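# Clamp print between magnetic bars and hang it on hook

## Task

Fix both long edges of the print between pairs of wooden bars whose magnets meet, covering each edge end to end, then hang the print upright from the hook using its cord.

## Robot and tools

Robot: two xArm7 arms with parallel grippers, left_arm and right_arm. Each arm has 7 joints, listed base to gripper: waist, shoulder, upper arm roll, elbow, forearm roll, wrist pitch, wrist roll. Stated ranges in rad: waist -6.283 to 6.283, shoulder -2.059 to 2.094, upper arm roll -6.283 to 6.283, elbow -0.192 to 3.927, forearm roll -6.283 to 6.283, wrist pitch -1.693 to 3.142, wrist roll -6.283 to 6.283. Real ends may differ by up to 0.010 rad.

Frame: all hand positions, orientations and velocities are in the scene frame. Origin sits at table-top height midway between the nominal arm bases; +z is up, +x points out over the table, and left_arm is on the +y side (image left/right does not follow arm names). Calibrated bases: left_arm at (+0.055, +0.423, 0) m, right_arm at (-0.017, -0.366, 0) m, both nearly unrotated. Reported hand poses can be off by a few cm, more at long reach.

Gripper: fingers point along the gripper's +z and close along its y. end_effector_position is the point between the pads when closed, roughly 2 cm short of the fingertips; closing pushes the tips about 10 mm further along +z, mostly while the gap is above 40 mm. Fully open pad gap is 0.084 m.

A row (shared by execute_actions and move): one flat list of 16 numbers, each in [-1, 1], covering both arms even if one is idle. Order: left_arm's 7 joint values then its opening, then right_arm's 7 joint values then its opening. Joint values are offsets, not poses: they count from the Joint targets shown at the start of the action (or move), and 1.0 equals 2.262 rad. Sending 0 for a joint re-commands its current target. Opening is absolute: +1 fully open, -1 closed. To leave a gripper unchanged, resend its current command (0 is a real command meaning half-closed).

execute_actions(actions, cameras): actions is a list of actions; each action is a list of up to 15 rows, one per 1/30 s step; a short action keeps its last row for the remaining steps. Offsets within an action all count from the targets at that action's start, so repeating an offset in the next action moves further. An action that would push a joint more than 0.010 rad beyond its range is refused for both arms; a malformed action or a bad first action rejects the whole call. Empty actions just returns state and images.

move(target, speed, blend, opening_speed, blocking, cameras): target is one 16-number row or a list of up to 15 rows; every row's offsets count from the same starting Joint targets. speed in rad/s (0.01 to 3.14, default 0.5) caps the joint with the longest way to go; one number or one per target. blend in rad rounds corners between listed targets. opening_speed (0.2 or more, per second on the -1..+1 scale) ramps the grippers. blocking=false returns early while the move continues. Joints interpolate together, so grippers trace curves; nothing avoids obstacles or the other arm. The result adds a move: line (done, off_target, moving, held, fault) and possibly limits=held.

wait(seconds 0 to 10): holds last commands; a running move continues. stop: brakes a running move. zoom_image(camera, region=[x0,y0,x1,y1] pixels, at most 504 by 504) enlarges part of the latest image. clear_fault(arm) releases a torque-faulted arm. read_manual gives licence texts. finished_scene(scene) ends the current scene, give its number; irreversible.

Cameras: cam_head_left, cam_head_right, cam_high, cam_low, cam_left_wrist, cam_right_wrist, each 672x504. cameras=[] returns no images; omitted or ["all"] returns all.

Results: Joint positions and Joint velocities per arm in the joint order above (rad, rad/s), then the pad gap (m). Joint targets are what the next offsets count from. Joint torques include the arm's own weight; positive means toward a larger joint reading. grip_measured is the measured opening on the command scale; to hold something command clearly below it (lower squeezes harder, up to about 24 N per pad). "within noise" means an arm is still. "joint sent to its limit" means a joint was clipped at its end. "joint command not followed" means the inter-arm clearance check altered targets. Wrist depth gives a 7x7 grid of median depths in mm (range 195 to 3000; "-" means no value). MOTOR HOT warns of heating.

Motion limits: each joint target stays within 0.692 rad of its measured angle per step, and targets putting the gripper over 70 mm from its measured place are scaled back. Large offsets can take several actions.

Avoid: dropping the print or bars, releasing anything still moving, fast impacts and hard presses, anything leaving the table (that fails the task). Never let one gripper close on the other arm's fingers or let arms collide hard. Torque faults occur at contact load limits (waist 43.2, shoulder 43.4, upper arm roll 27.6, elbow 27.6, forearm roll 27.6, wrist pitch 14.9, wrist roll 15.5 N m) or after a motor sits at its limit for 1 s; clear with clear_fault. To stop pressing on something, command targets back past the measured positions. Long stretched holds and pushing at unreachable poses overheat motors; at 80 °C the arm is braked for 30 to 60 s. Loose objects may occasionally get nudged by outside pushes.

Each tool is called after "Emit:" in YAML: its name, and indented under it one key for each argument.

## Session

Scene 1 succeeded. Scene 2 now.

Emit:
execute_actions:
  actions: []

Emit:
zoom_image:
  camera: "cam_head_left"
  region: [210, 170, 490, 390]

Emit:
zoom_image:
  camera: "cam_low"
  region: [210, 160, 510, 380]

Emit:
zoom_image:
  camera: "cam_high"
  region: [220, 160, 450, 340]

Scene clock: 0.00 s.
left_arm: end_effector_position=(+0.7065, +0.5274, +0.1081) grip_measured=+1.00 end_effector_quat_wxyz=(-0.383, +0.858, +0.191, +0.284) | right_arm: end_effector_position=(+0.0359, -0.8635, +0.1371) grip_measured=+1.00 end_effector_quat_wxyz=(-0.147, +0.904, +0.354, +0.190)
Joint positions: left_arm=[-0.18 0.664 0.134 1.45 1.265 0.892 -1.441 0.084] | right_arm=[-1.641 0.531 0.066 1.583 0.21 1.478 -2.38 0.084]
Joint velocities: within noise
Joint torques (N m): no reading
Wrist depth (mm): cam_left_wrist=[1893 2077 2277 2568 2536 2077 1771 / 1867 2095 2298 2471 2079 1773 1541 / 1933 2102 2290 497 436 375 330 / 1958 2105 501 439 379 342 303 / 1940 2065 442 393 344 305 274 / 1838 445 384 346 306 275 250 / 447 398 347 317 283 256 234] | cam_right_wrist=[420 410 399 387 378 369 359 / 395 387 376 365 359 350 340 / 371 362 352 343 337 329 322 / 350 341 332 327 319 311 304 / 330 322 315 308 302 296 290 / 312 305 298 293 287 281 277 / 297 291 285 281 275 270 265]
Joint targets: left_arm=[-0.180 0.664 0.134 1.450 1.265 0.892 -1.441] | right_arm=[-1.641 0.531 0.066 1.583 0.210 1.478 -2.380]
Tool commands: left_gripper/opening=+1.0 right_gripper/opening=+1.0
camera_calibration:
cam_left_wrist: T_world_to_cam=[[0.549404, -0.642851, -0.533758, 0.0412347], [-0.74894, -0.0956461, -0.655698, 0.718614], [0.370464, 0.759996, -0.534005, -0.479578], [0, 0, 0, 1]] pos_world=[0.693211, 0.459718, 0.237106]
cam_right_wrist: T_world_to_cam=[[0.71234, -0.691212, -0.121644, -0.573879], [-0.660437, -0.601532, -0.449424, -0.367724], [0.237475, 0.400481, -0.884998, 0.58721], [0, 0, 0, 1]] pos_world=[0.0264914, -0.853036, 0.284607]

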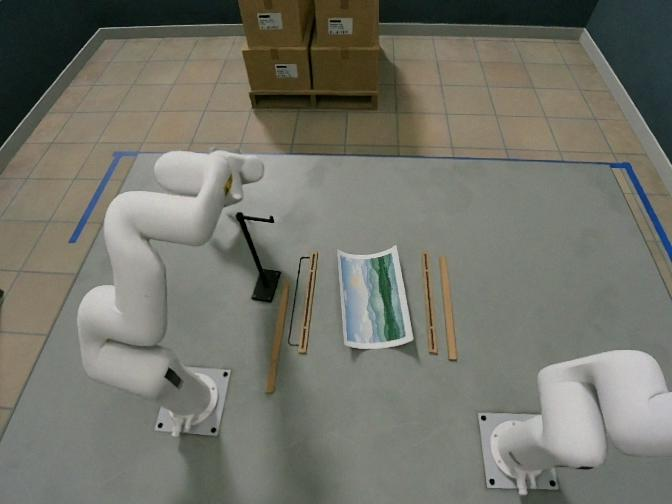

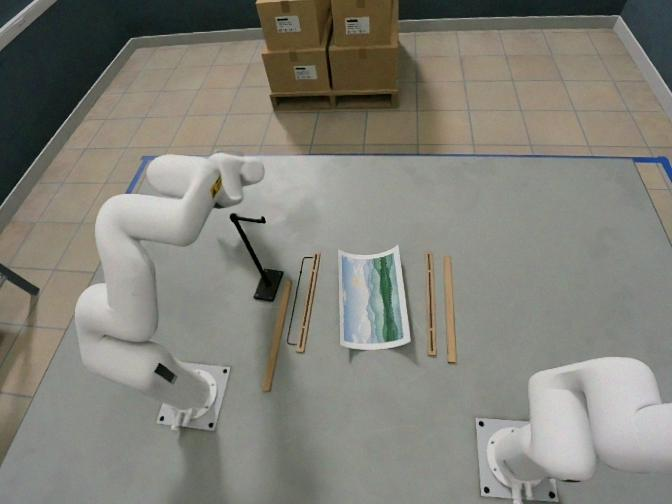

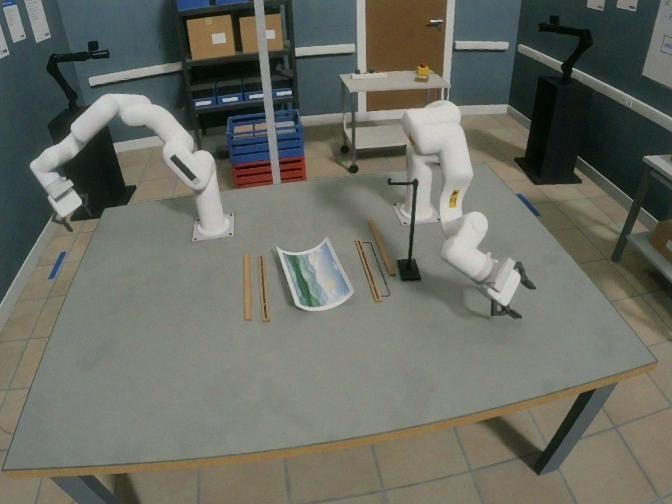

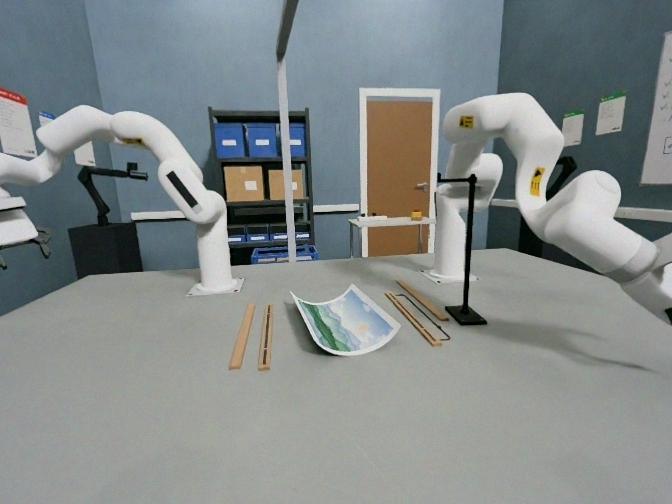

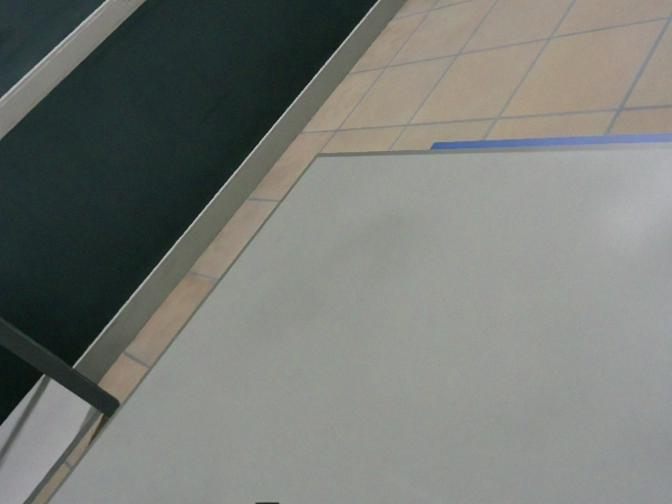

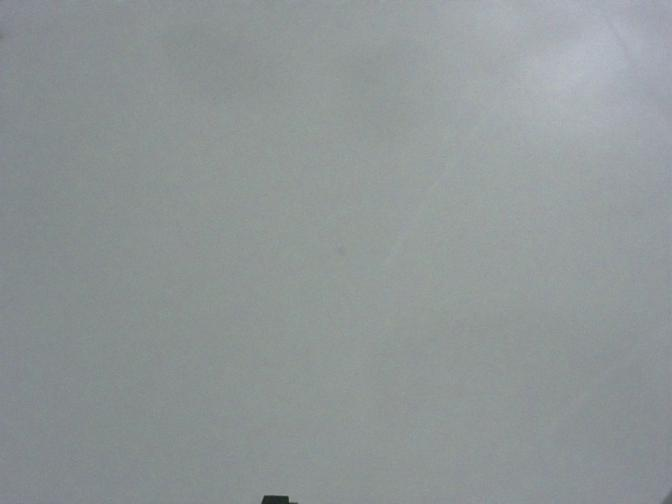

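Scaled by 1.800 from the camera's 672x504 image, which has a finer 960x720 frame.

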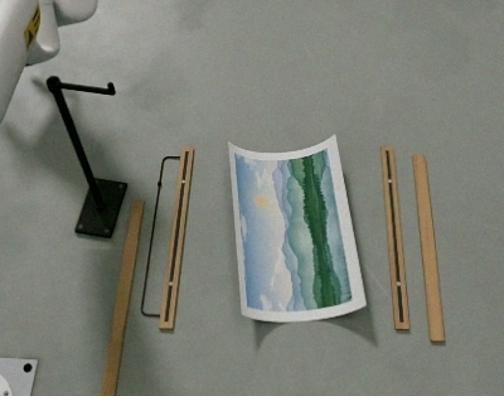

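Scaled by 1.680 from the camera's 672x504 image, which has a finer 960x720 frame.

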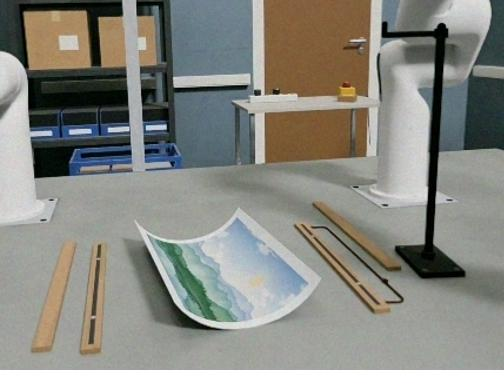

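Scaled by 2.191 from the camera's 672x504 image, which has a finer 960x720 frame.

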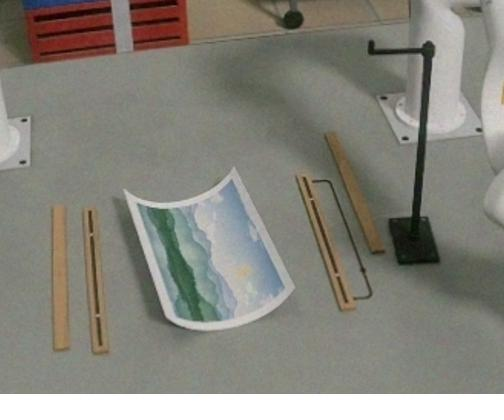

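Emit:
move:
  target:
    - [0,-0.4262,0,0,0,0,0,1,0,-0.4285,0,0,0,0,0,1]
    - [0,-0.617,-0.0592,-0.1239,-0.5592,0.4462,0,1,0.3,-0.4285,-0.0292,-0.3014,-0.0928,-0.0612,0.3,1]
    - [-0.3342,-0.617,-0.0592,-0.1239,-0.5592,0.4462,0.2224,1,0.8,-0.4285,-0.0292,-0.3014,-0.0928,-0.0612,0.7,1]
    - [-0.3342,-0.4872,-0.0592,-0.2427,-0.5592,0.1976,0.2224,1,0.9693,-0.4285,-0.0292,-0.3014,-0.0928,-0.0612,0.9726,1]
  speed: 0.8
  blend: 0.1
  cameras: []

Emit:
move:
  target: [0,0,0,0,0,0,0,1,0,0,0,0,0,0,0.3269,1]
  speed: 0.8

Scene clock: 58.77 s.
left_arm: end_effector_position=(+0.2618, +0.1400, +0.2997) grip_measured=+1.00 end_effector_quat_wxyz=(+0.000, +1.000, -0.001, +0.000) | right_arm: end_effector_position=(+0.2798, -0.1793, +0.3001) grip_measured=+1.00 end_effector_quat_wxyz=(+0.000, +0.932, +0.362, +0.000)
Joint positions: left_arm=[-0.936 -0.438 0 0.901 0 1.339 -0.938 0.084] | right_arm=[0.551 -0.438 0 0.902 0 1.339 -0.18 0.084]
Joint velocities: within noise
Joint torques (N m): left_arm=[-0.77 -6.84 0.01 14.58 0.32 -1.63 -0.16] | right_arm=[0.44 -10.74 0.35 18.86 0.02 -1.15 0.14]
Wrist depth (mm): cam_left_wrist=[428 428 429 428 429 418 427 / 428 427 426 427 428 414 427 / 428 419 426 427 428 409 427 / 427 427 427 427 427 415 426 / 425 427 426 427 428 427 427 / 426 424 425 425 427 408 426 / 425 425 426 426 426 425 427] | cam_right_wrist=[434 405 423 431 422 429 430 / 435 408 430 430 413 431 429 / 406 423 432 421 431 430 429 / 434 433 429 407 430 430 429 / 434 434 427 431 430 430 428 / 433 434 432 431 431 429 429 / 435 433 433 432 431 430 429]
Joint targets: left_arm=[-0.936 -0.438 0.000 0.901 0.000 1.339 -0.938] | right_arm=[0.552 -0.438 0.000 0.902 0.000 1.339 -0.180]
move: done
No camera images: "cameras" was empty.

Scene clock: 60.30 s.
left_arm: end_effector_position=(+0.2618, +0.1400, +0.2997) grip_measured=+1.00 end_effector_quat_wxyz=(+0.000, +1.000, -0.001, +0.000) | right_arm: end_effector_position=(+0.2798, -0.1793, +0.3001) grip_measured=+1.00 end_effector_quat_wxyz=(+0.000, +1.000, +0.000, +0.000)
Joint positions: left_arm=[-0.936 -0.438 0 0.901 0 1.339 -0.938 0.084] | right_arm=[0.552 -0.438 0 0.902 0 1.339 0.56 0.084]
Joint velocities: within noise
Joint torques (N m): left_arm=[-0.18 -6.64 0.33 14.4 0.32 -1.61 -0.09] | right_arm=[0.53 -10.79 0.38 18.92 0.14 -1.37 0]
Wrist depth (mm): cam_left_wrist=[428 429 427 428 428 418 428 / 428 428 427 428 428 415 427 / 426 419 427 428 427 409 427 / 426 427 427 427 427 415 426 / 426 426 426 425 427 427 426 / 425 426 426 426 427 407 425 / 424 425 426 425 426 426 426] | cam_right_wrist=[423 432 420 431 430 429 428 / 421 432 423 431 431 430 430 / 418 432 426 432 431 430 429 / 416 432 420 431 430 430 429 / 413 433 422 431 430 429 429 / 410 432 425 431 432 430 429 / 409 434 433 432 432 430 430]
Joint targets: left_arm=[-0.936 -0.438 0.000 0.901 0.000 1.339 -0.938] | right_arm=[0.552 -0.438 0.000 0.902 0.000 1.339 0.560]
move: done
camera_calibration:
cam_left_wrist: T_world_to_cam=[[0.00990086, -0.99986, 0.0134828, 0.165992], [-0.999534, -0.0102853, -0.0287487, 0.339952], [0.0288833, -0.0131919, -0.999496, 0.419103], [0, 0, 0, 1]] pos_world=[0.326045, 0.174994, 0.426426]
cam_right_wrist: T_world_to_cam=[[0.0248345, -0.99969, -0.00148449, -0.153819], [-0.999691, -0.0248352, 0.000475041, 0.341488], [-0.000511761, 0.00147223, -0.999999, 0.429198], [0, 0, 0, 1]] pos_world=[0.345423, -0.145922, 0.428807]

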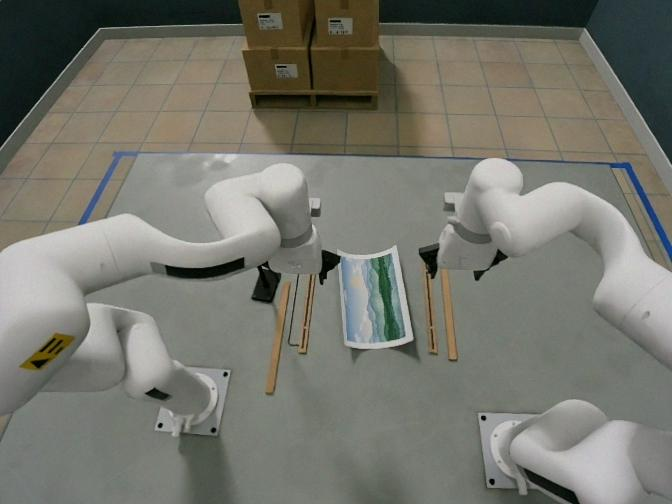

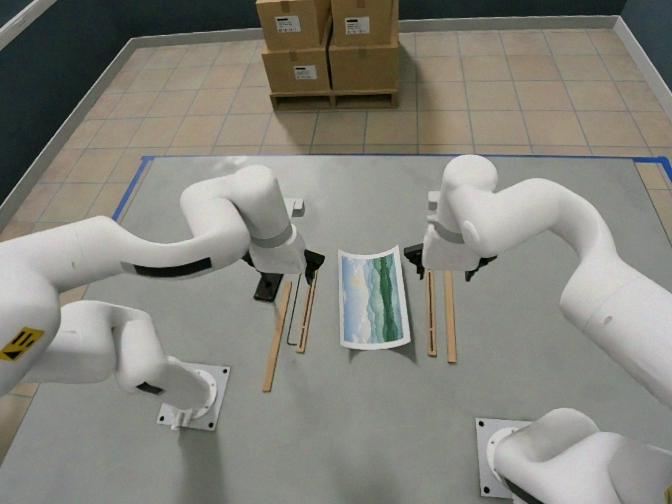

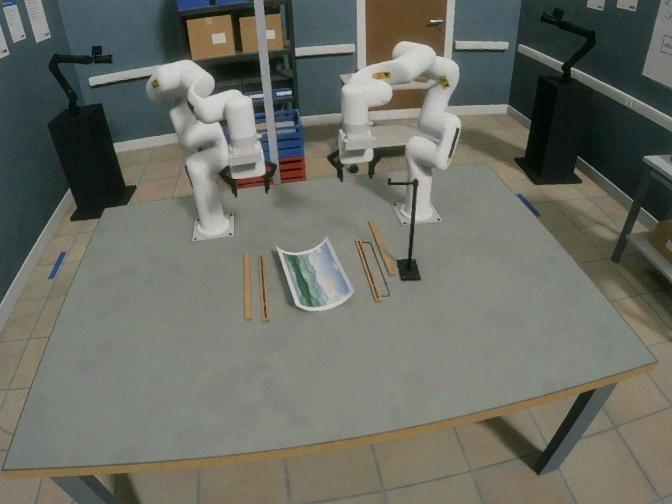

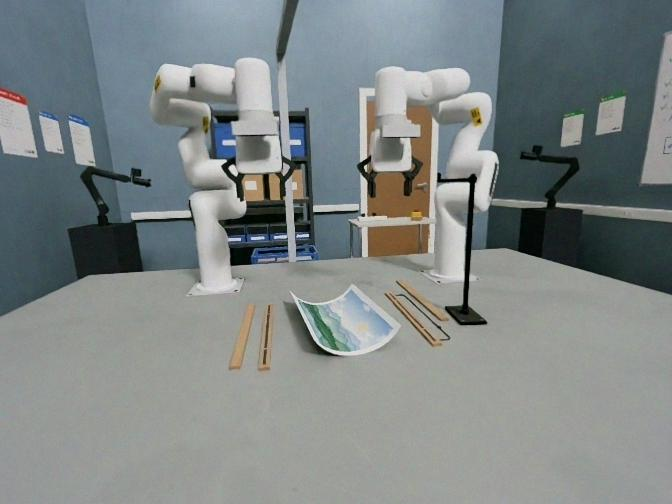

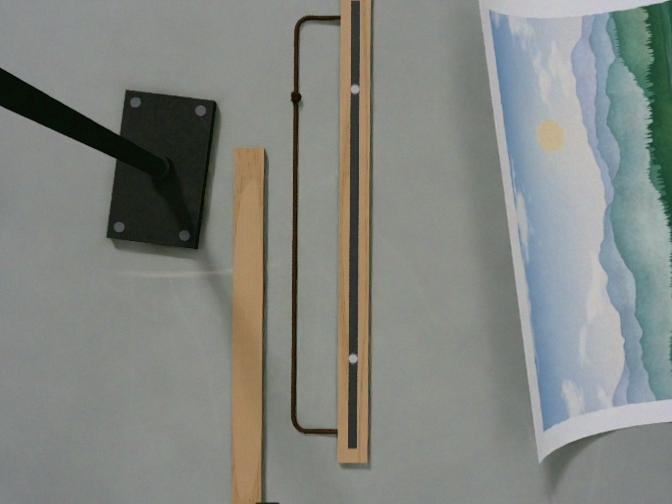

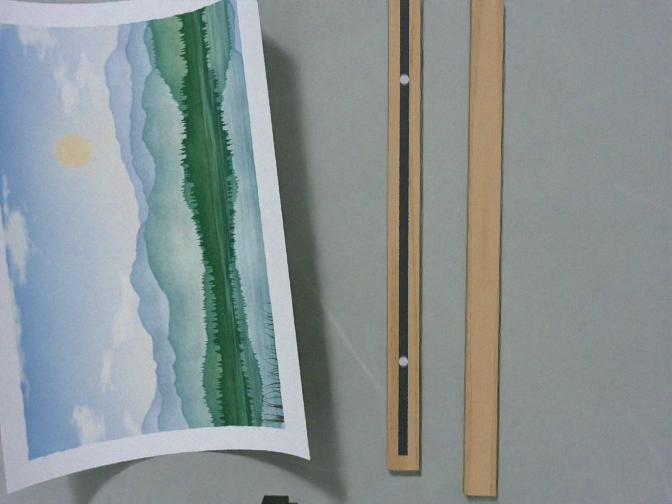

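Emit:
move:
  target: [0.048,0.1648,0,-0.1837,0,-0.3485,0.0466,-0.05,-0.052,0.2524,0,-0.0747,0,-0.3267,-0.0613,-0.05]
  speed: 0.5
  cameras: ["cam_left_wrist","cam_right_wrist"]

Scene clock: 128.20 s.
left_arm: end_effector_position=(+0.2939, +0.1610, +0.0599) grip_measured=-0.06 end_effector_quat_wxyz=(+0.000, +1.000, +0.001, +0.000) | right_arm: end_effector_position=(+0.3661, -0.1839, +0.0600) grip_measured=-0.06 end_effector_quat_wxyz=(+0.000, +1.000, +0.011, +0.000)
Joint positions: left_arm=[-0.828 -0.065 0 0.485 0 0.551 -0.832 0.041] | right_arm=[0.434 0.133 0 0.733 0 0.6 0.421 0.041]
Joint velocities: within noise
Joint torques (N m): left_arm=[0.39 -9.28 0.2 11.07 0.4 -1.91 -0.16] | right_arm=[-1.52 -19.73 0.36 14.76 0.36 -1.44 -0.15]
Wrist depth (mm): cam_left_wrist=[- - - - - - - / - - - - - - - / - - - - - - - / - - - - - - - / - - - - - - - / - - - - - - - / - - - - - - -] | cam_right_wrist=[- - - - - - - / - - - - - - - / - - - - - - - / - - - - - - - / - - - - - - - / - - - - - - - / - - - - - - -]
Joint targets: left_arm=[-0.828 -0.065 0.000 0.485 0.000 0.551 -0.832] | right_arm=[0.434 0.133 0.000 0.733 0.000 0.600 0.421]
move: done
camera_calibration:
cam_left_wrist: T_world_to_cam=[[0.012899, -0.999824, 0.0136323, 0.189085], [-0.999499, -0.0132865, -0.028727, 0.365828], [0.028903, -0.013255, -0.999494, 0.178785], [0, 0, 0, 1]] pos_world=[0.358038, 0.196282, 0.186626]
cam_right_wrist: T_world_to_cam=[[0.0457244, -0.998954, -0.00102209, -0.16851], [-0.998953, -0.0457256, 0.00116291, 0.423625], [-0.00120843, 0.000967848, -0.999999, 0.189273], [0, 0, 0, 1]] pos_world=[0.431115, -0.149146, 0.188608]
Images, in order (width x height): cam_left_wrist 672x504, cam_right_wrist 672x504.

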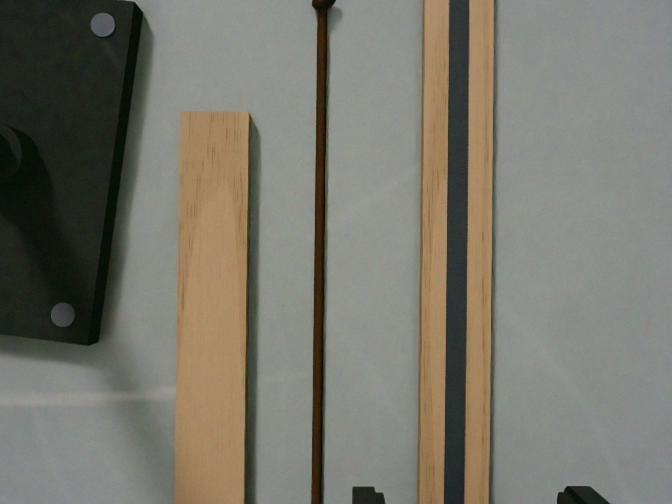

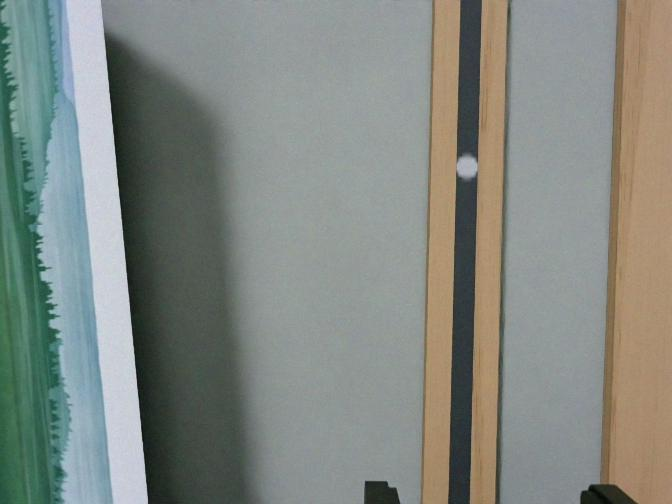

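Emit:
move:
  target:
    - [-0.0018,0.0565,0,-0.0024,0,-0.0594,-0.0023,-0.05,0,0.0448,0,-0.0046,0,-0.0493,0,-0.05]
    - [-0.0018,0.0565,0,-0.0024,0,-0.0594,-0.0023,-0.75,0,0.0448,0,-0.0046,0,-0.0493,0,-0.75]
  speed: 0.08
  opening_speed: 0.6
  cameras: ["cam_left_wrist","cam_right_wrist"]

Scene clock: 148.63 s.
left_arm: end_effector_position=(+0.2942, +0.1585, +0.0230) grip_measured=-0.56 end_effector_quat_wxyz=(+0.000, +1.000, +0.001, +0.000) | right_arm: end_effector_position=(+0.3660, -0.1840, +0.0221) grip_measured=-0.56 end_effector_quat_wxyz=(+0.000, +1.000, +0.011, +0.000)
Joint positions: left_arm=[-0.832 0.063 0 0.48 0 0.416 -0.837 0.02] | right_arm=[0.434 0.234 0 0.722 0 0.489 0.421 0.02]
Joint velocities: within noise
Joint torques (N m): left_arm=[-0.31 -10.23 -0.1 9.43 -0.02 -1.56 0.04] | right_arm=[-0.88 -21.03 -0.2 13.21 0.27 -1.28 0.2]
Wrist depth (mm): cam_left_wrist=[- - - - - - - / - - - - - - - / - - - - - - - / - - - - - - - / - - - - - - - / - - - - - - - / - - - - - - -] | cam_right_wrist=[- - - - - - - / - - - - - - - / - - - - - - - / - - - - - - - / - - - - - - - / - - - - - - - / - - - - - - -]
Joint targets: left_arm=[-0.832 0.063 0.000 0.480 0.000 0.416 -0.837] | right_arm=[0.434 0.234 0.000 0.722 0.000 0.489 0.421]
move: done
camera_calibration:
cam_left_wrist: T_world_to_cam=[[0.0140775, -0.999798, 0.0143617, 0.186642], [-0.999462, -0.0144952, -0.0294081, 0.365259], [0.0296103, -0.01394, -0.999464, 0.141737], [0, 0, 0, 1]] pos_world=[0.358238, 0.193875, 0.149722]
cam_right_wrist: T_world_to_cam=[[0.0457253, -0.998954, -0.000935913, -0.168558], [-0.998953, -0.0457267, 0.00146718, 0.423522], [-0.00150844, 0.000867845, -0.999998, 0.151487], [0, 0, 0, 1]] pos_world=[0.431014, -0.149146, 0.150708]
Images, in order (width x height): cam_left_wrist 672x504, cam_right_wrist 672x504.

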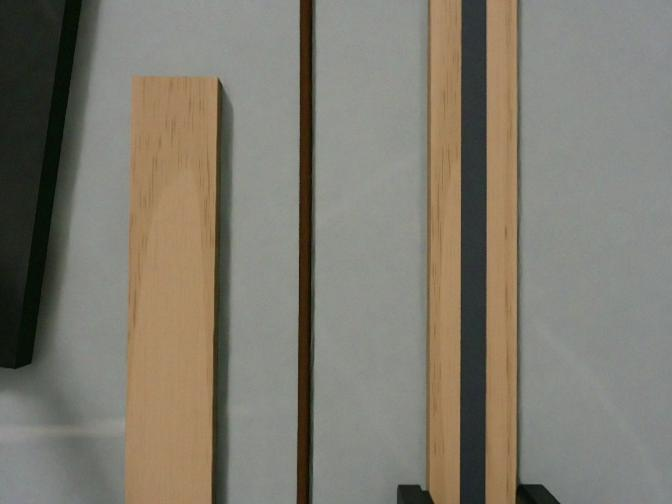

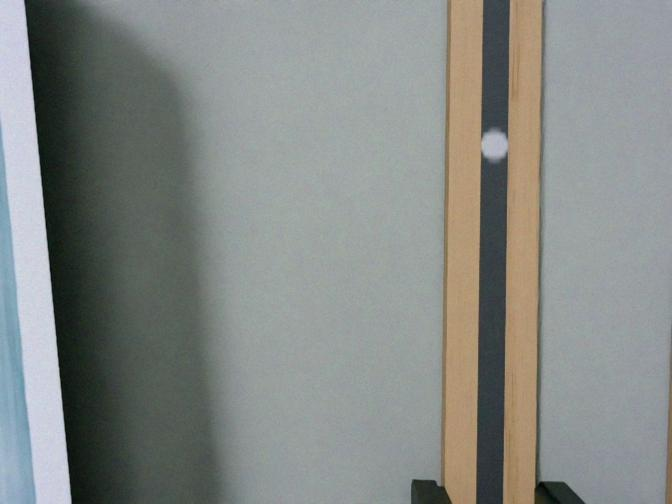

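Emit:
move:
  target:
    - [0,-0.0069,0,0.0003,0,0.0072,0,-0.75,0,-0.0053,0,0.0005,0,0.0059,0,-0.75]
    - [-0.0387,0.0299,0,0.0506,0,0.0212,-0.0966,-0.75,0.0137,0.0195,0,0.0384,0,0.0185,-0.0363,-0.75]
    - [-0.0387,0.0361,0,0.0504,0,0.0147,-0.0966,-0.75,0.0137,0.0247,0,0.0382,0,0.0131,-0.0363,-0.75]
    - [-0.0387,0.0361,0,0.0504,0,0.0147,-0.0966,-0.3,0.0137,0.0247,0,0.0382,0,0.0131,-0.0363,-0.3]
    - [-0.0387,-0.0246,0,0.0577,0,0.0827,-0.0966,-0.3,0.0137,-0.0277,0,0.0448,0,0.072,-0.0363,-0.3]
  speed: [0.05,0.1,0.04,0.1,0.12]
  cameras: ["cam_left_wrist","cam_right_wrist","cam_head_left"]

Scene clock: 190.50 s.
left_arm: end_effector_position=(+0.2896, +0.1130, +0.0700) grip_measured=-0.32 end_effector_quat_wxyz=(+0.000, +0.998, +0.067, +0.000) | right_arm: end_effector_position=(+0.3809, -0.1615, +0.0701) grip_measured=-0.32 end_effector_quat_wxyz=(+0.000, +0.998, +0.067, +0.000)
Joint positions: left_arm=[-0.919 0.007 0 0.61 0 0.603 -1.056 0.03] | right_arm=[0.465 0.171 0 0.824 0 0.652 0.339 0.03]
Joint velocities: within noise
Joint torques (N m): left_arm=[-0.4 -10.81 0.12 11.63 0.09 -1.16 0.17] | right_arm=[-0.15 -22.59 -0.17 15.52 0.4 -1.12 0.06]
Wrist depth (mm): cam_left_wrist=[199 199 199 199 - 199 199 / 199 199 199 199 - 199 199 / 198 199 198 199 - 199 199 / 198 198 198 199 - 198 198 / 198 198 198 198 - 198 198 / 198 198 198 198 - 198 198 / - 197 197 198 - 198 197] | cam_right_wrist=[201 197 202 202 201 201 201 / 201 196 202 202 201 201 201 / 201 196 202 201 201 201 201 / 201 196 202 202 201 201 201 / 201 196 202 202 201 201 201 / 201 196 202 202 201 201 201 / 200 196 202 202 195 201 201]
Joint targets: left_arm=[-0.919 0.007 0.000 0.610 0.000 0.603 -1.056] | right_arm=[0.465 0.171 0.000 0.824 0.000 0.652 0.339]
move: done
camera_calibration:
cam_left_wrist: T_world_to_cam=[[0.144523, -0.989407, 0.0136864, 0.101642], [-0.989032, -0.144867, -0.0287816, 0.373049], [0.0304594, -0.00937673, -0.999492, 0.187475], [0, 0, 0, 1]] pos_world=[0.348557, 0.156365, 0.196726]
cam_right_wrist: T_world_to_cam=[[0.158187, -0.987408, -0.00129884, -0.187743], [-0.987409, -0.158188, 0.000408858, 0.416925], [-0.00060917, 0.00121781, -0.999999, 0.199121], [0, 0, 0, 1]] pos_world=[0.441496, -0.119669, 0.198707]
Images, in order (width x height): cam_head_left 672x504, cam_left_wrist 672x504, cam_right_wrist 672x504.

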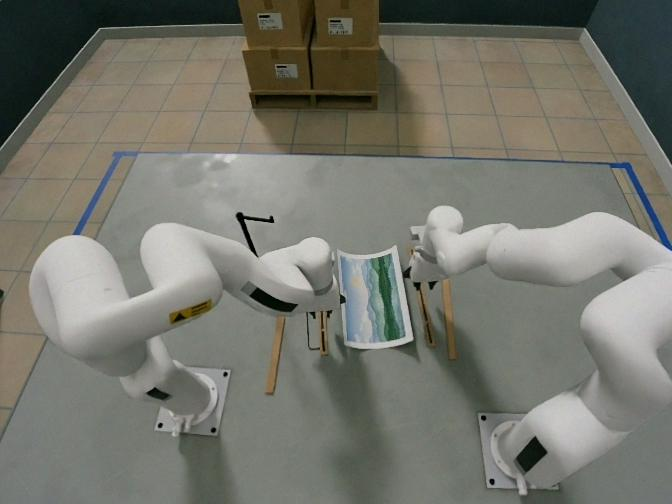

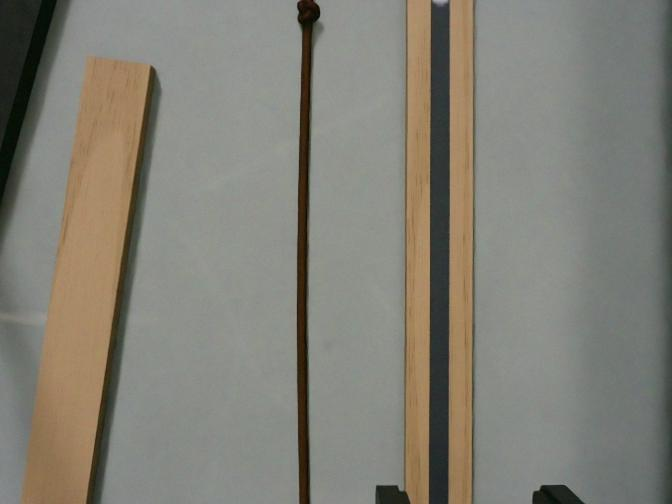

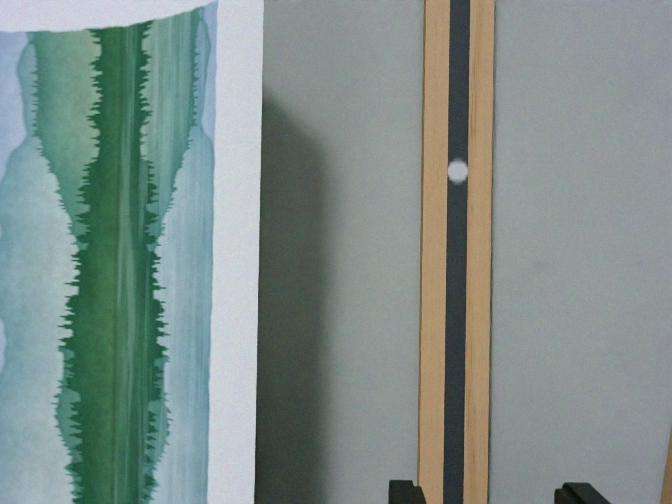

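Emit:
move:
  target:
    - [0.0507,-0.0003,0,-0.0177,0,-0.0175,0.7456,-0.3,-0.0368,0.0268,0,0.0207,0,-0.0057,-0.7312,-0.3]
    - [0.0507,-0.0003,0,-0.0177,0,-0.0175,0.7456,0.9,-0.0368,0.0268,0,0.0207,0,-0.0057,-0.7312,0.9]
    - [0.0507,0.0607,0,-0.0229,0,-0.0836,0.7456,0.9,-0.0368,0.0764,0,0.0163,0,-0.0597,-0.7312,0.9]
  speed: [0.8,0.5,0.1]
  cameras: ["cam_left_wrist","cam_right_wrist","cam_low"]

Scene clock: 229.40 s.
left_arm: end_effector_position=(+0.3168, +0.1490, +0.0156) grip_measured=+0.90 end_effector_quat_wxyz=(+0.000, +0.752, -0.659, +0.000) | right_arm: end_effector_position=(+0.4089, -0.1902, +0.0140) grip_measured=+0.90 end_effector_quat_wxyz=(+0.000, +0.658, +0.753, +0.000)
Joint positions: left_arm=[-0.805 0.144 0 0.558 0 0.414 0.631 0.08] | right_arm=[0.382 0.344 0 0.86 0 0.517 -1.315 0.08]
Joint velocities: within noise
Joint torques (N m): left_arm=[0.2 -10.27 0.06 8.84 0.18 -1.48 -0.07] | right_arm=[-1.17 -23.79 -0.02 13.46 0.14 -1.57 -0.06]
Wrist depth (mm): cam_left_wrist=[- - - - - - - / - - - - - - - / - - - - - - - / - - - - - - - / - - - - - - - / - - - - - - - / - - - - - - -] | cam_right_wrist=[- - - - - - - / - - - - - - - / - - - - - - - / - - - - - - - / - - - - - - - / - - - - - - - / - - - - - - -]
Joint targets: left_arm=[-0.805 0.144 0.000 0.558 0.000 0.414 0.631] | right_arm=[0.382 0.344 0.000 0.860 0.000 0.517 -1.315]
move: done
camera_calibration:
cam_left_wrist: T_world_to_cam=[[-0.989552, -0.143515, 0.0137685, 0.367256], [-0.143862, 0.989179, -0.0287743, -0.0330721], [-0.00949, -0.0304544, -0.999491, 0.148409], [0, 0, 0, 1]] pos_world=[0.360069, 0.0899408, 0.142326]
cam_right_wrist: T_world_to_cam=[[0.987441, 0.157977, -0.00168988, -0.341742], [0.157979, -0.987442, 0.000956318, -0.186104], [-0.00151758, -0.00121127, -0.999998, 0.143007], [0, 0, 0, 1]] pos_world=[0.367068, -0.129606, 0.142608]
Images, in order (width x height): cam_low 672x504, cam_left_wrist 672x504, cam_right_wrist 672x504.

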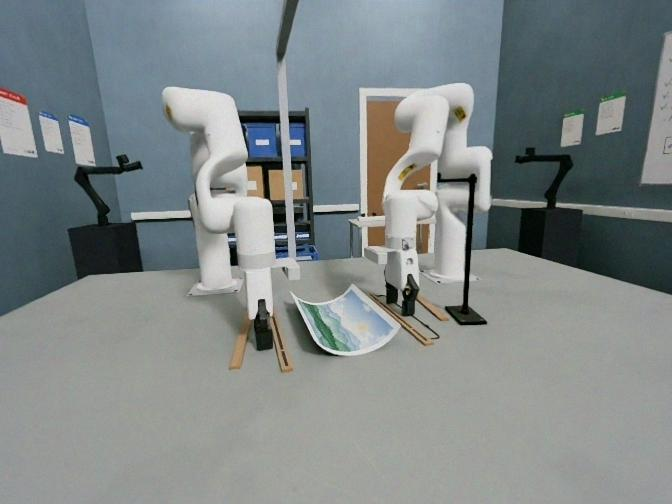

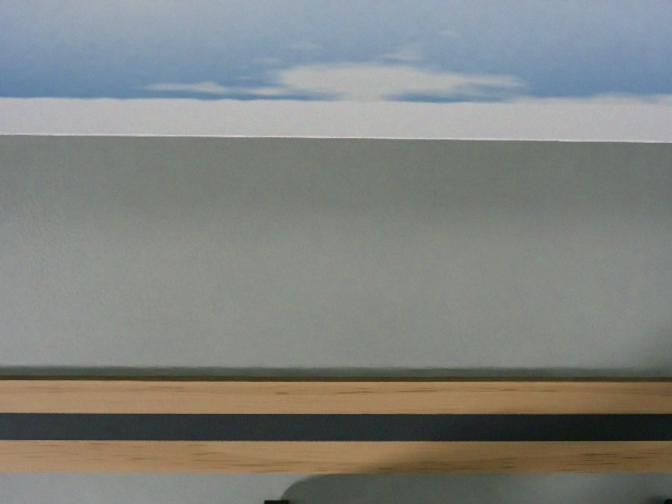

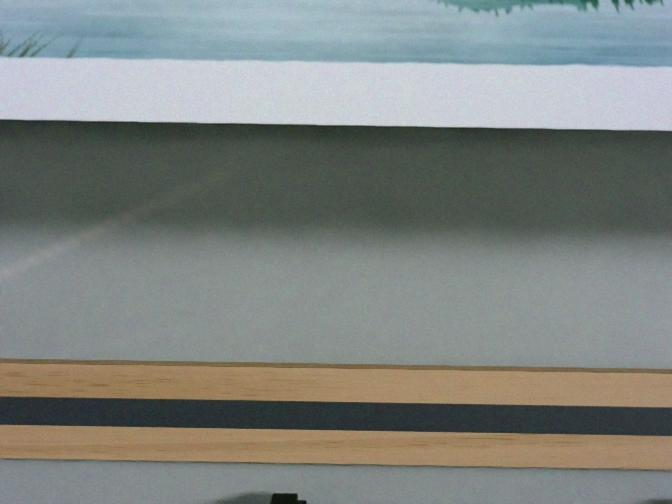

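Emit:
move:
  target: [-0.0152,0.0207,0,0.0305,0,0.0098,-0.0157,0.9,0.0211,0.0067,0,0.0114,0,0.0043,0.0212,0.9]
  speed: 0.04
  cameras: ["cam_left_wrist","cam_right_wrist"]

Scene clock: 244.17 s.
left_arm: end_effector_position=(+0.3200, +0.1258, +0.0155) grip_measured=+0.90 end_effector_quat_wxyz=(+0.000, +0.753, -0.658, +0.000) | right_arm: end_effector_position=(+0.4062, -0.1672, +0.0143) grip_measured=+0.90 end_effector_quat_wxyz=(+0.000, +0.658, +0.753, +0.000)
Joint positions: left_arm=[-0.839 0.191 0 0.627 0 0.436 0.595 0.08] | right_arm=[0.429 0.359 0 0.886 0 0.526 -1.267 0.08]
Joint velocities: within noise
Joint torques (N m): left_arm=[-0.63 -12.17 -0.33 10.26 0.01 -1.47 -0.14] | right_arm=[0.76 -24.34 -0.09 14.09 0.17 -1.1 0.23]
Wrist depth (mm): cam_left_wrist=[- - - - - - - / - - - - - - - / - - - - - - - / - - - - - - - / - - - - - - - / - - - - - - - / - - - - - - -] | cam_right_wrist=[- - - - - - - / - - - - - - - / - - - - - - - / - - - - - - - / - - - - - - - / - - - - - - - / - - - - - - -]
Joint targets: left_arm=[-0.839 0.191 0.000 0.627 0.000 0.436 0.595] | right_arm=[0.429 0.359 0.000 0.886 0.000 0.526 -1.267]
move: done
camera_calibration:
cam_left_wrist: T_world_to_cam=[[-0.98939, -0.144622, 0.0138571, 0.367304], [-0.144968, 0.989024, -0.0285541, -0.00935808], [-0.00957541, -0.03026, -0.999496, 0.147658], [0, 0, 0, 1]] pos_world=[0.363464, 0.0668437, 0.142226]
cam_right_wrist: T_world_to_cam=[[0.987474, 0.157781, -0.000836726, -0.342866], [0.157782, -0.987474, 0.000689793, -0.162859], [-0.000717409, -0.000813173, -0.999999, 0.143082], [0, 0, 0, 1]] pos_world=[0.36437, -0.106605, 0.142907]
Images, in order (width x height): cam_left_wrist 672x504, cam_right_wrist 672x504.

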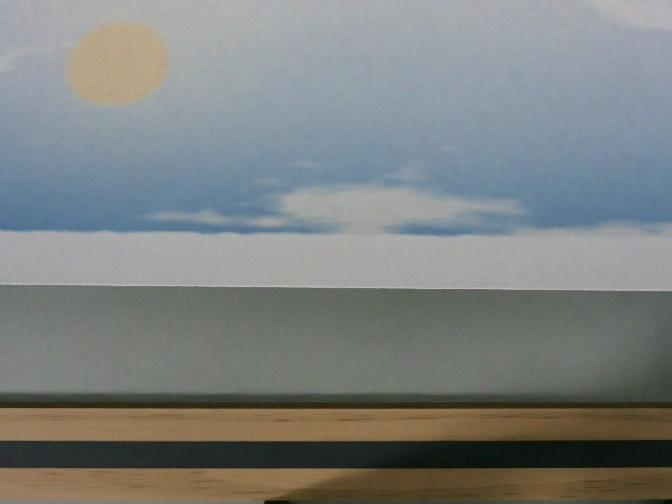

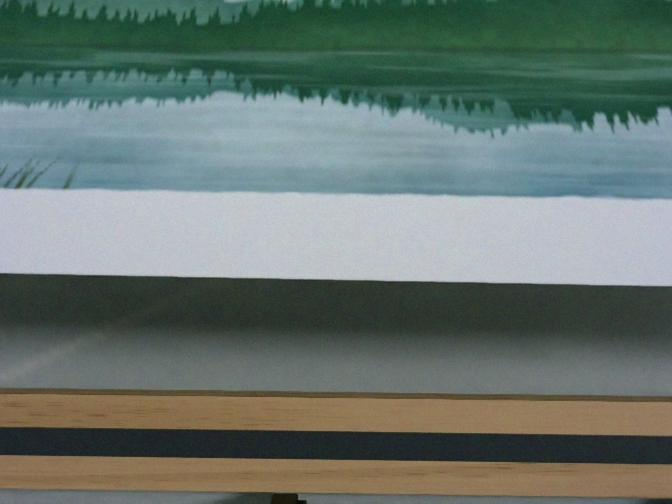

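Emit:
move:
  target: [-0.0158,0.0234,0,0.0358,0,0.0123,-0.0154,0.9,0.0219,0.0084,0,0.0135,0,0.0056,0.0216,0.9]
  speed: 0.04
  cameras: ["cam_left_wrist","cam_right_wrist"]

Scene clock: 266.70 s.
left_arm: end_effector_position=(+0.3235, +0.0993, +0.0156) grip_measured=+0.90 end_effector_quat_wxyz=(+0.000, +0.753, -0.659, +0.000) | right_arm: end_effector_position=(+0.4025, -0.1430, +0.0140) grip_measured=+0.90 end_effector_quat_wxyz=(+0.000, +0.658, +0.753, +0.000)
Joint positions: left_arm=[-0.875 0.244 0 0.708 0 0.464 0.56 0.08] | right_arm=[0.479 0.378 0 0.917 0 0.539 -1.218 0.08]
Joint velocities: within noise
Joint torques (N m): left_arm=[-0.55 -13.01 -0.35 10.3 -0.27 -1.3 -0.1] | right_arm=[0.46 -25.04 -0.05 14.35 0.1 -1.15 0.25]
Wrist depth (mm): cam_left_wrist=[- - - - - - - / - - - - - - - / - - - - - - - / - - - - - - - / - - - - - - - / - - - - - - - / - - - - - - -] | cam_right_wrist=[- - - - - - - / - - - - - - - / - - - - - - - / - - - - - - - / - - - - - - - / - - - - - - - / - - - - - - -]
Joint targets: left_arm=[-0.875 0.244 0.000 0.708 0.000 0.464 0.560] | right_arm=[0.479 0.378 0.000 0.917 0.000 0.539 -1.218]
move: done
camera_calibration:
cam_left_wrist: T_world_to_cam=[[-0.989522, -0.143725, 0.013772, 0.366861], [-0.144071, 0.989149, -0.0287728, 0.0170497], [-0.00948724, -0.0304554, -0.999491, 0.147062], [0, 0, 0, 1]] pos_world=[0.366868, 0.0403412, 0.142426]
cam_right_wrist: T_world_to_cam=[[0.987361, 0.158479, -0.0019034, -0.342893], [0.158481, -0.987361, 0.00101756, -0.138586], [-0.00171808, -0.00130635, -0.999998, 0.14312], [0, 0, 0, 1]] pos_world=[0.360768, -0.0823066, 0.142608]
Images, in order (width x height): cam_left_wrist 672x504, cam_right_wrist 672x504.

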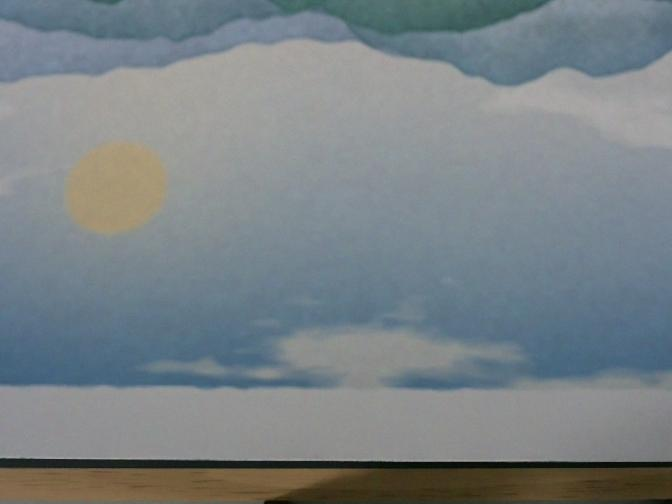

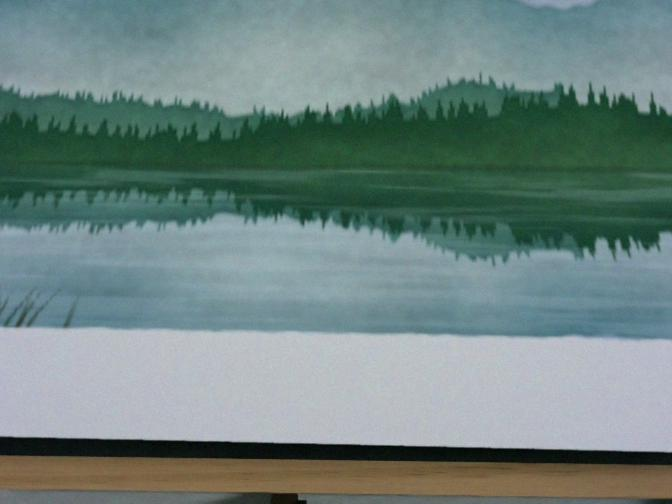

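Emit:
move:
  target:
    - [0.006,-0.0088,0,-0.0135,0,-0.0046,0.0058,0.9,-0.0091,-0.0034,0,-0.0056,0,-0.0023,-0.0089,0.9]
    - [0.006,-0.1066,0,0.0035,0,0.1101,0.0059,0.9,-0.009,-0.0887,0,0.0093,0,0.0981,-0.0089,0.9]
    - [-0.0538,-0.4197,0,-0.2559,0,0.1638,0.698,-0.05,-0.0846,-0.1179,0,-0.0293,0,0.0886,0.6645,-0.05]
  speed: [0.06,0.25,0.7]

Scene clock: 304.80 s.
left_arm: end_effector_position=(+0.1803, +0.2276, +0.1002) grip_measured=-0.06 end_effector_quat_wxyz=(+0.000, -0.002, +1.000, +0.000) | right_arm: end_effector_position=(+0.4119, -0.2346, +0.0998) grip_measured=-0.06 end_effector_quat_wxyz=(+0.000, +1.000, +0.006, +0.000)
Joint positions: left_arm=[-0.997 -0.705 0 0.13 0 0.835 2.139 0.041] | right_arm=[0.288 0.112 0 0.85 0 0.74 0.285 0.041]
Joint velocities: within noise
Joint torques (N m): left_arm=[-0.42 -2.12 0.47 13.01 -0.23 -1.41 -0.03] | right_arm=[-1.42 -21.52 0.34 16.1 -0.1 -1.34 0.08]
Wrist depth (mm): cam_left_wrist=[230 230 231 231 232 232 233 / 229 230 230 231 231 231 232 / 229 229 230 230 230 231 231 / 228 229 229 229 224 230 231 / 227 228 228 228 223 229 230 / 227 227 228 228 223 229 230 / 226 226 227 228 222 228 229] | cam_right_wrist=[232 232 232 231 231 230 230 / 226 232 231 231 231 230 230 / 226 232 232 231 231 230 230 / 226 232 232 231 225 230 230 / 226 232 232 231 225 230 230 / 232 232 232 231 225 231 230 / 232 232 232 232 225 231 230]
Joint targets: left_arm=[-0.997 -0.705 0.000 0.130 0.000 0.835 2.139] | right_arm=[0.288 0.112 0.000 0.850 0.000 0.740 0.285]
move: done
camera_calibration:
cam_left_wrist: T_world_to_cam=[[-0.0145948, 0.999796, 0.0139588, -0.193659], [0.999478, 0.0149896, -0.0286107, -0.112495], [-0.0288141, 0.013534, -0.999493, 0.227556], [0, 0, 0, 1]] pos_world=[0.116166, 0.192226, 0.226926]
cam_right_wrist: T_world_to_cam=[[0.0355286, -0.999368, -0.00102241, -0.217037], [-0.999368, -0.0355301, 0.00147236, 0.469657], [-0.00150776, 0.000969457, -0.999998, 0.229222], [0, 0, 0, 1]] pos_world=[0.477417, -0.200435, 0.228308]

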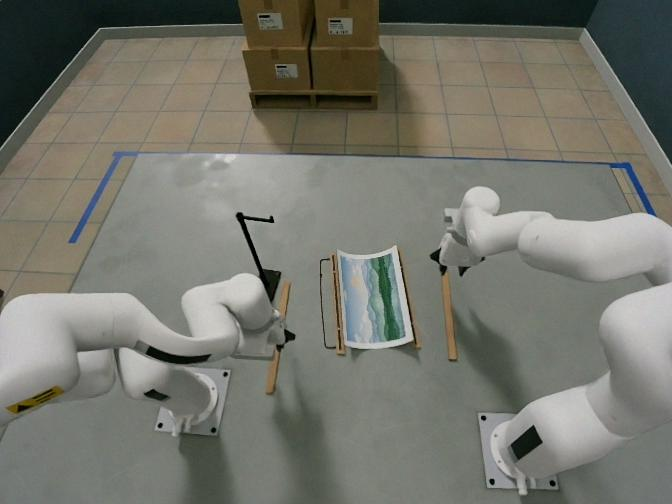

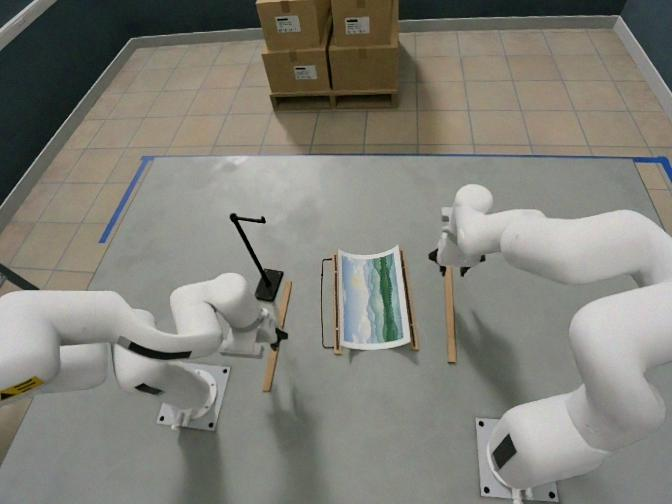

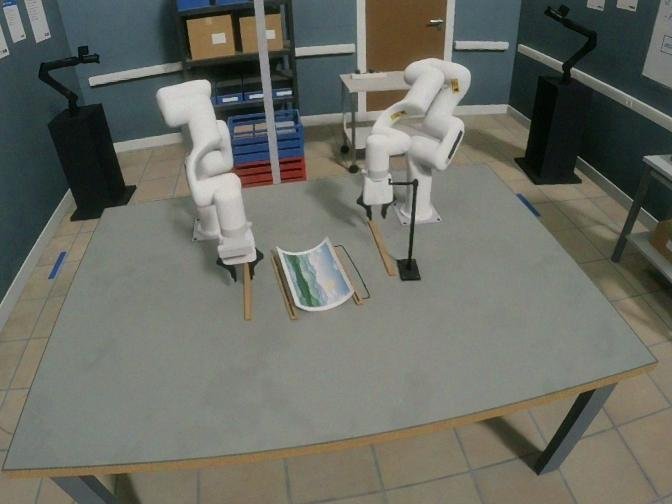

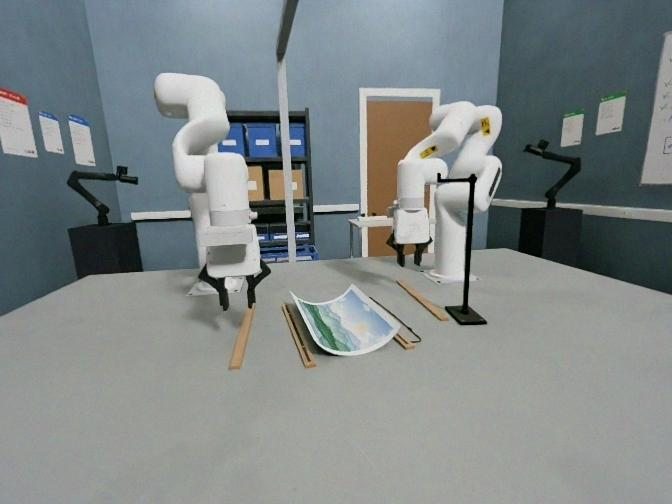

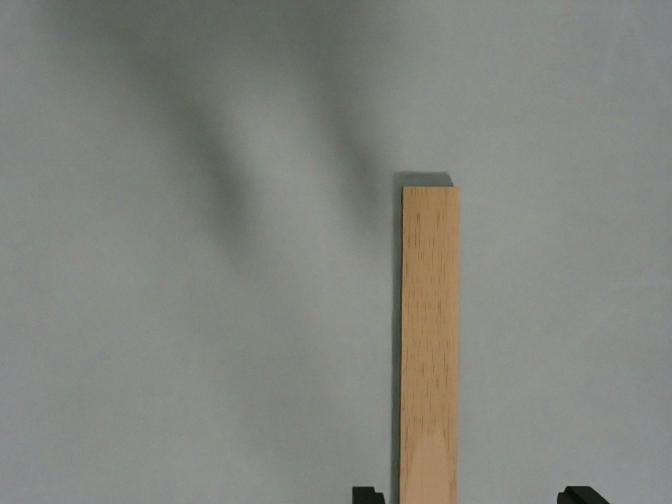

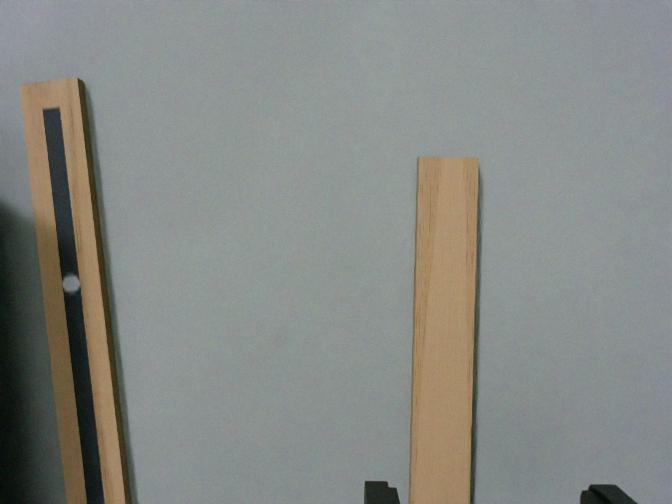

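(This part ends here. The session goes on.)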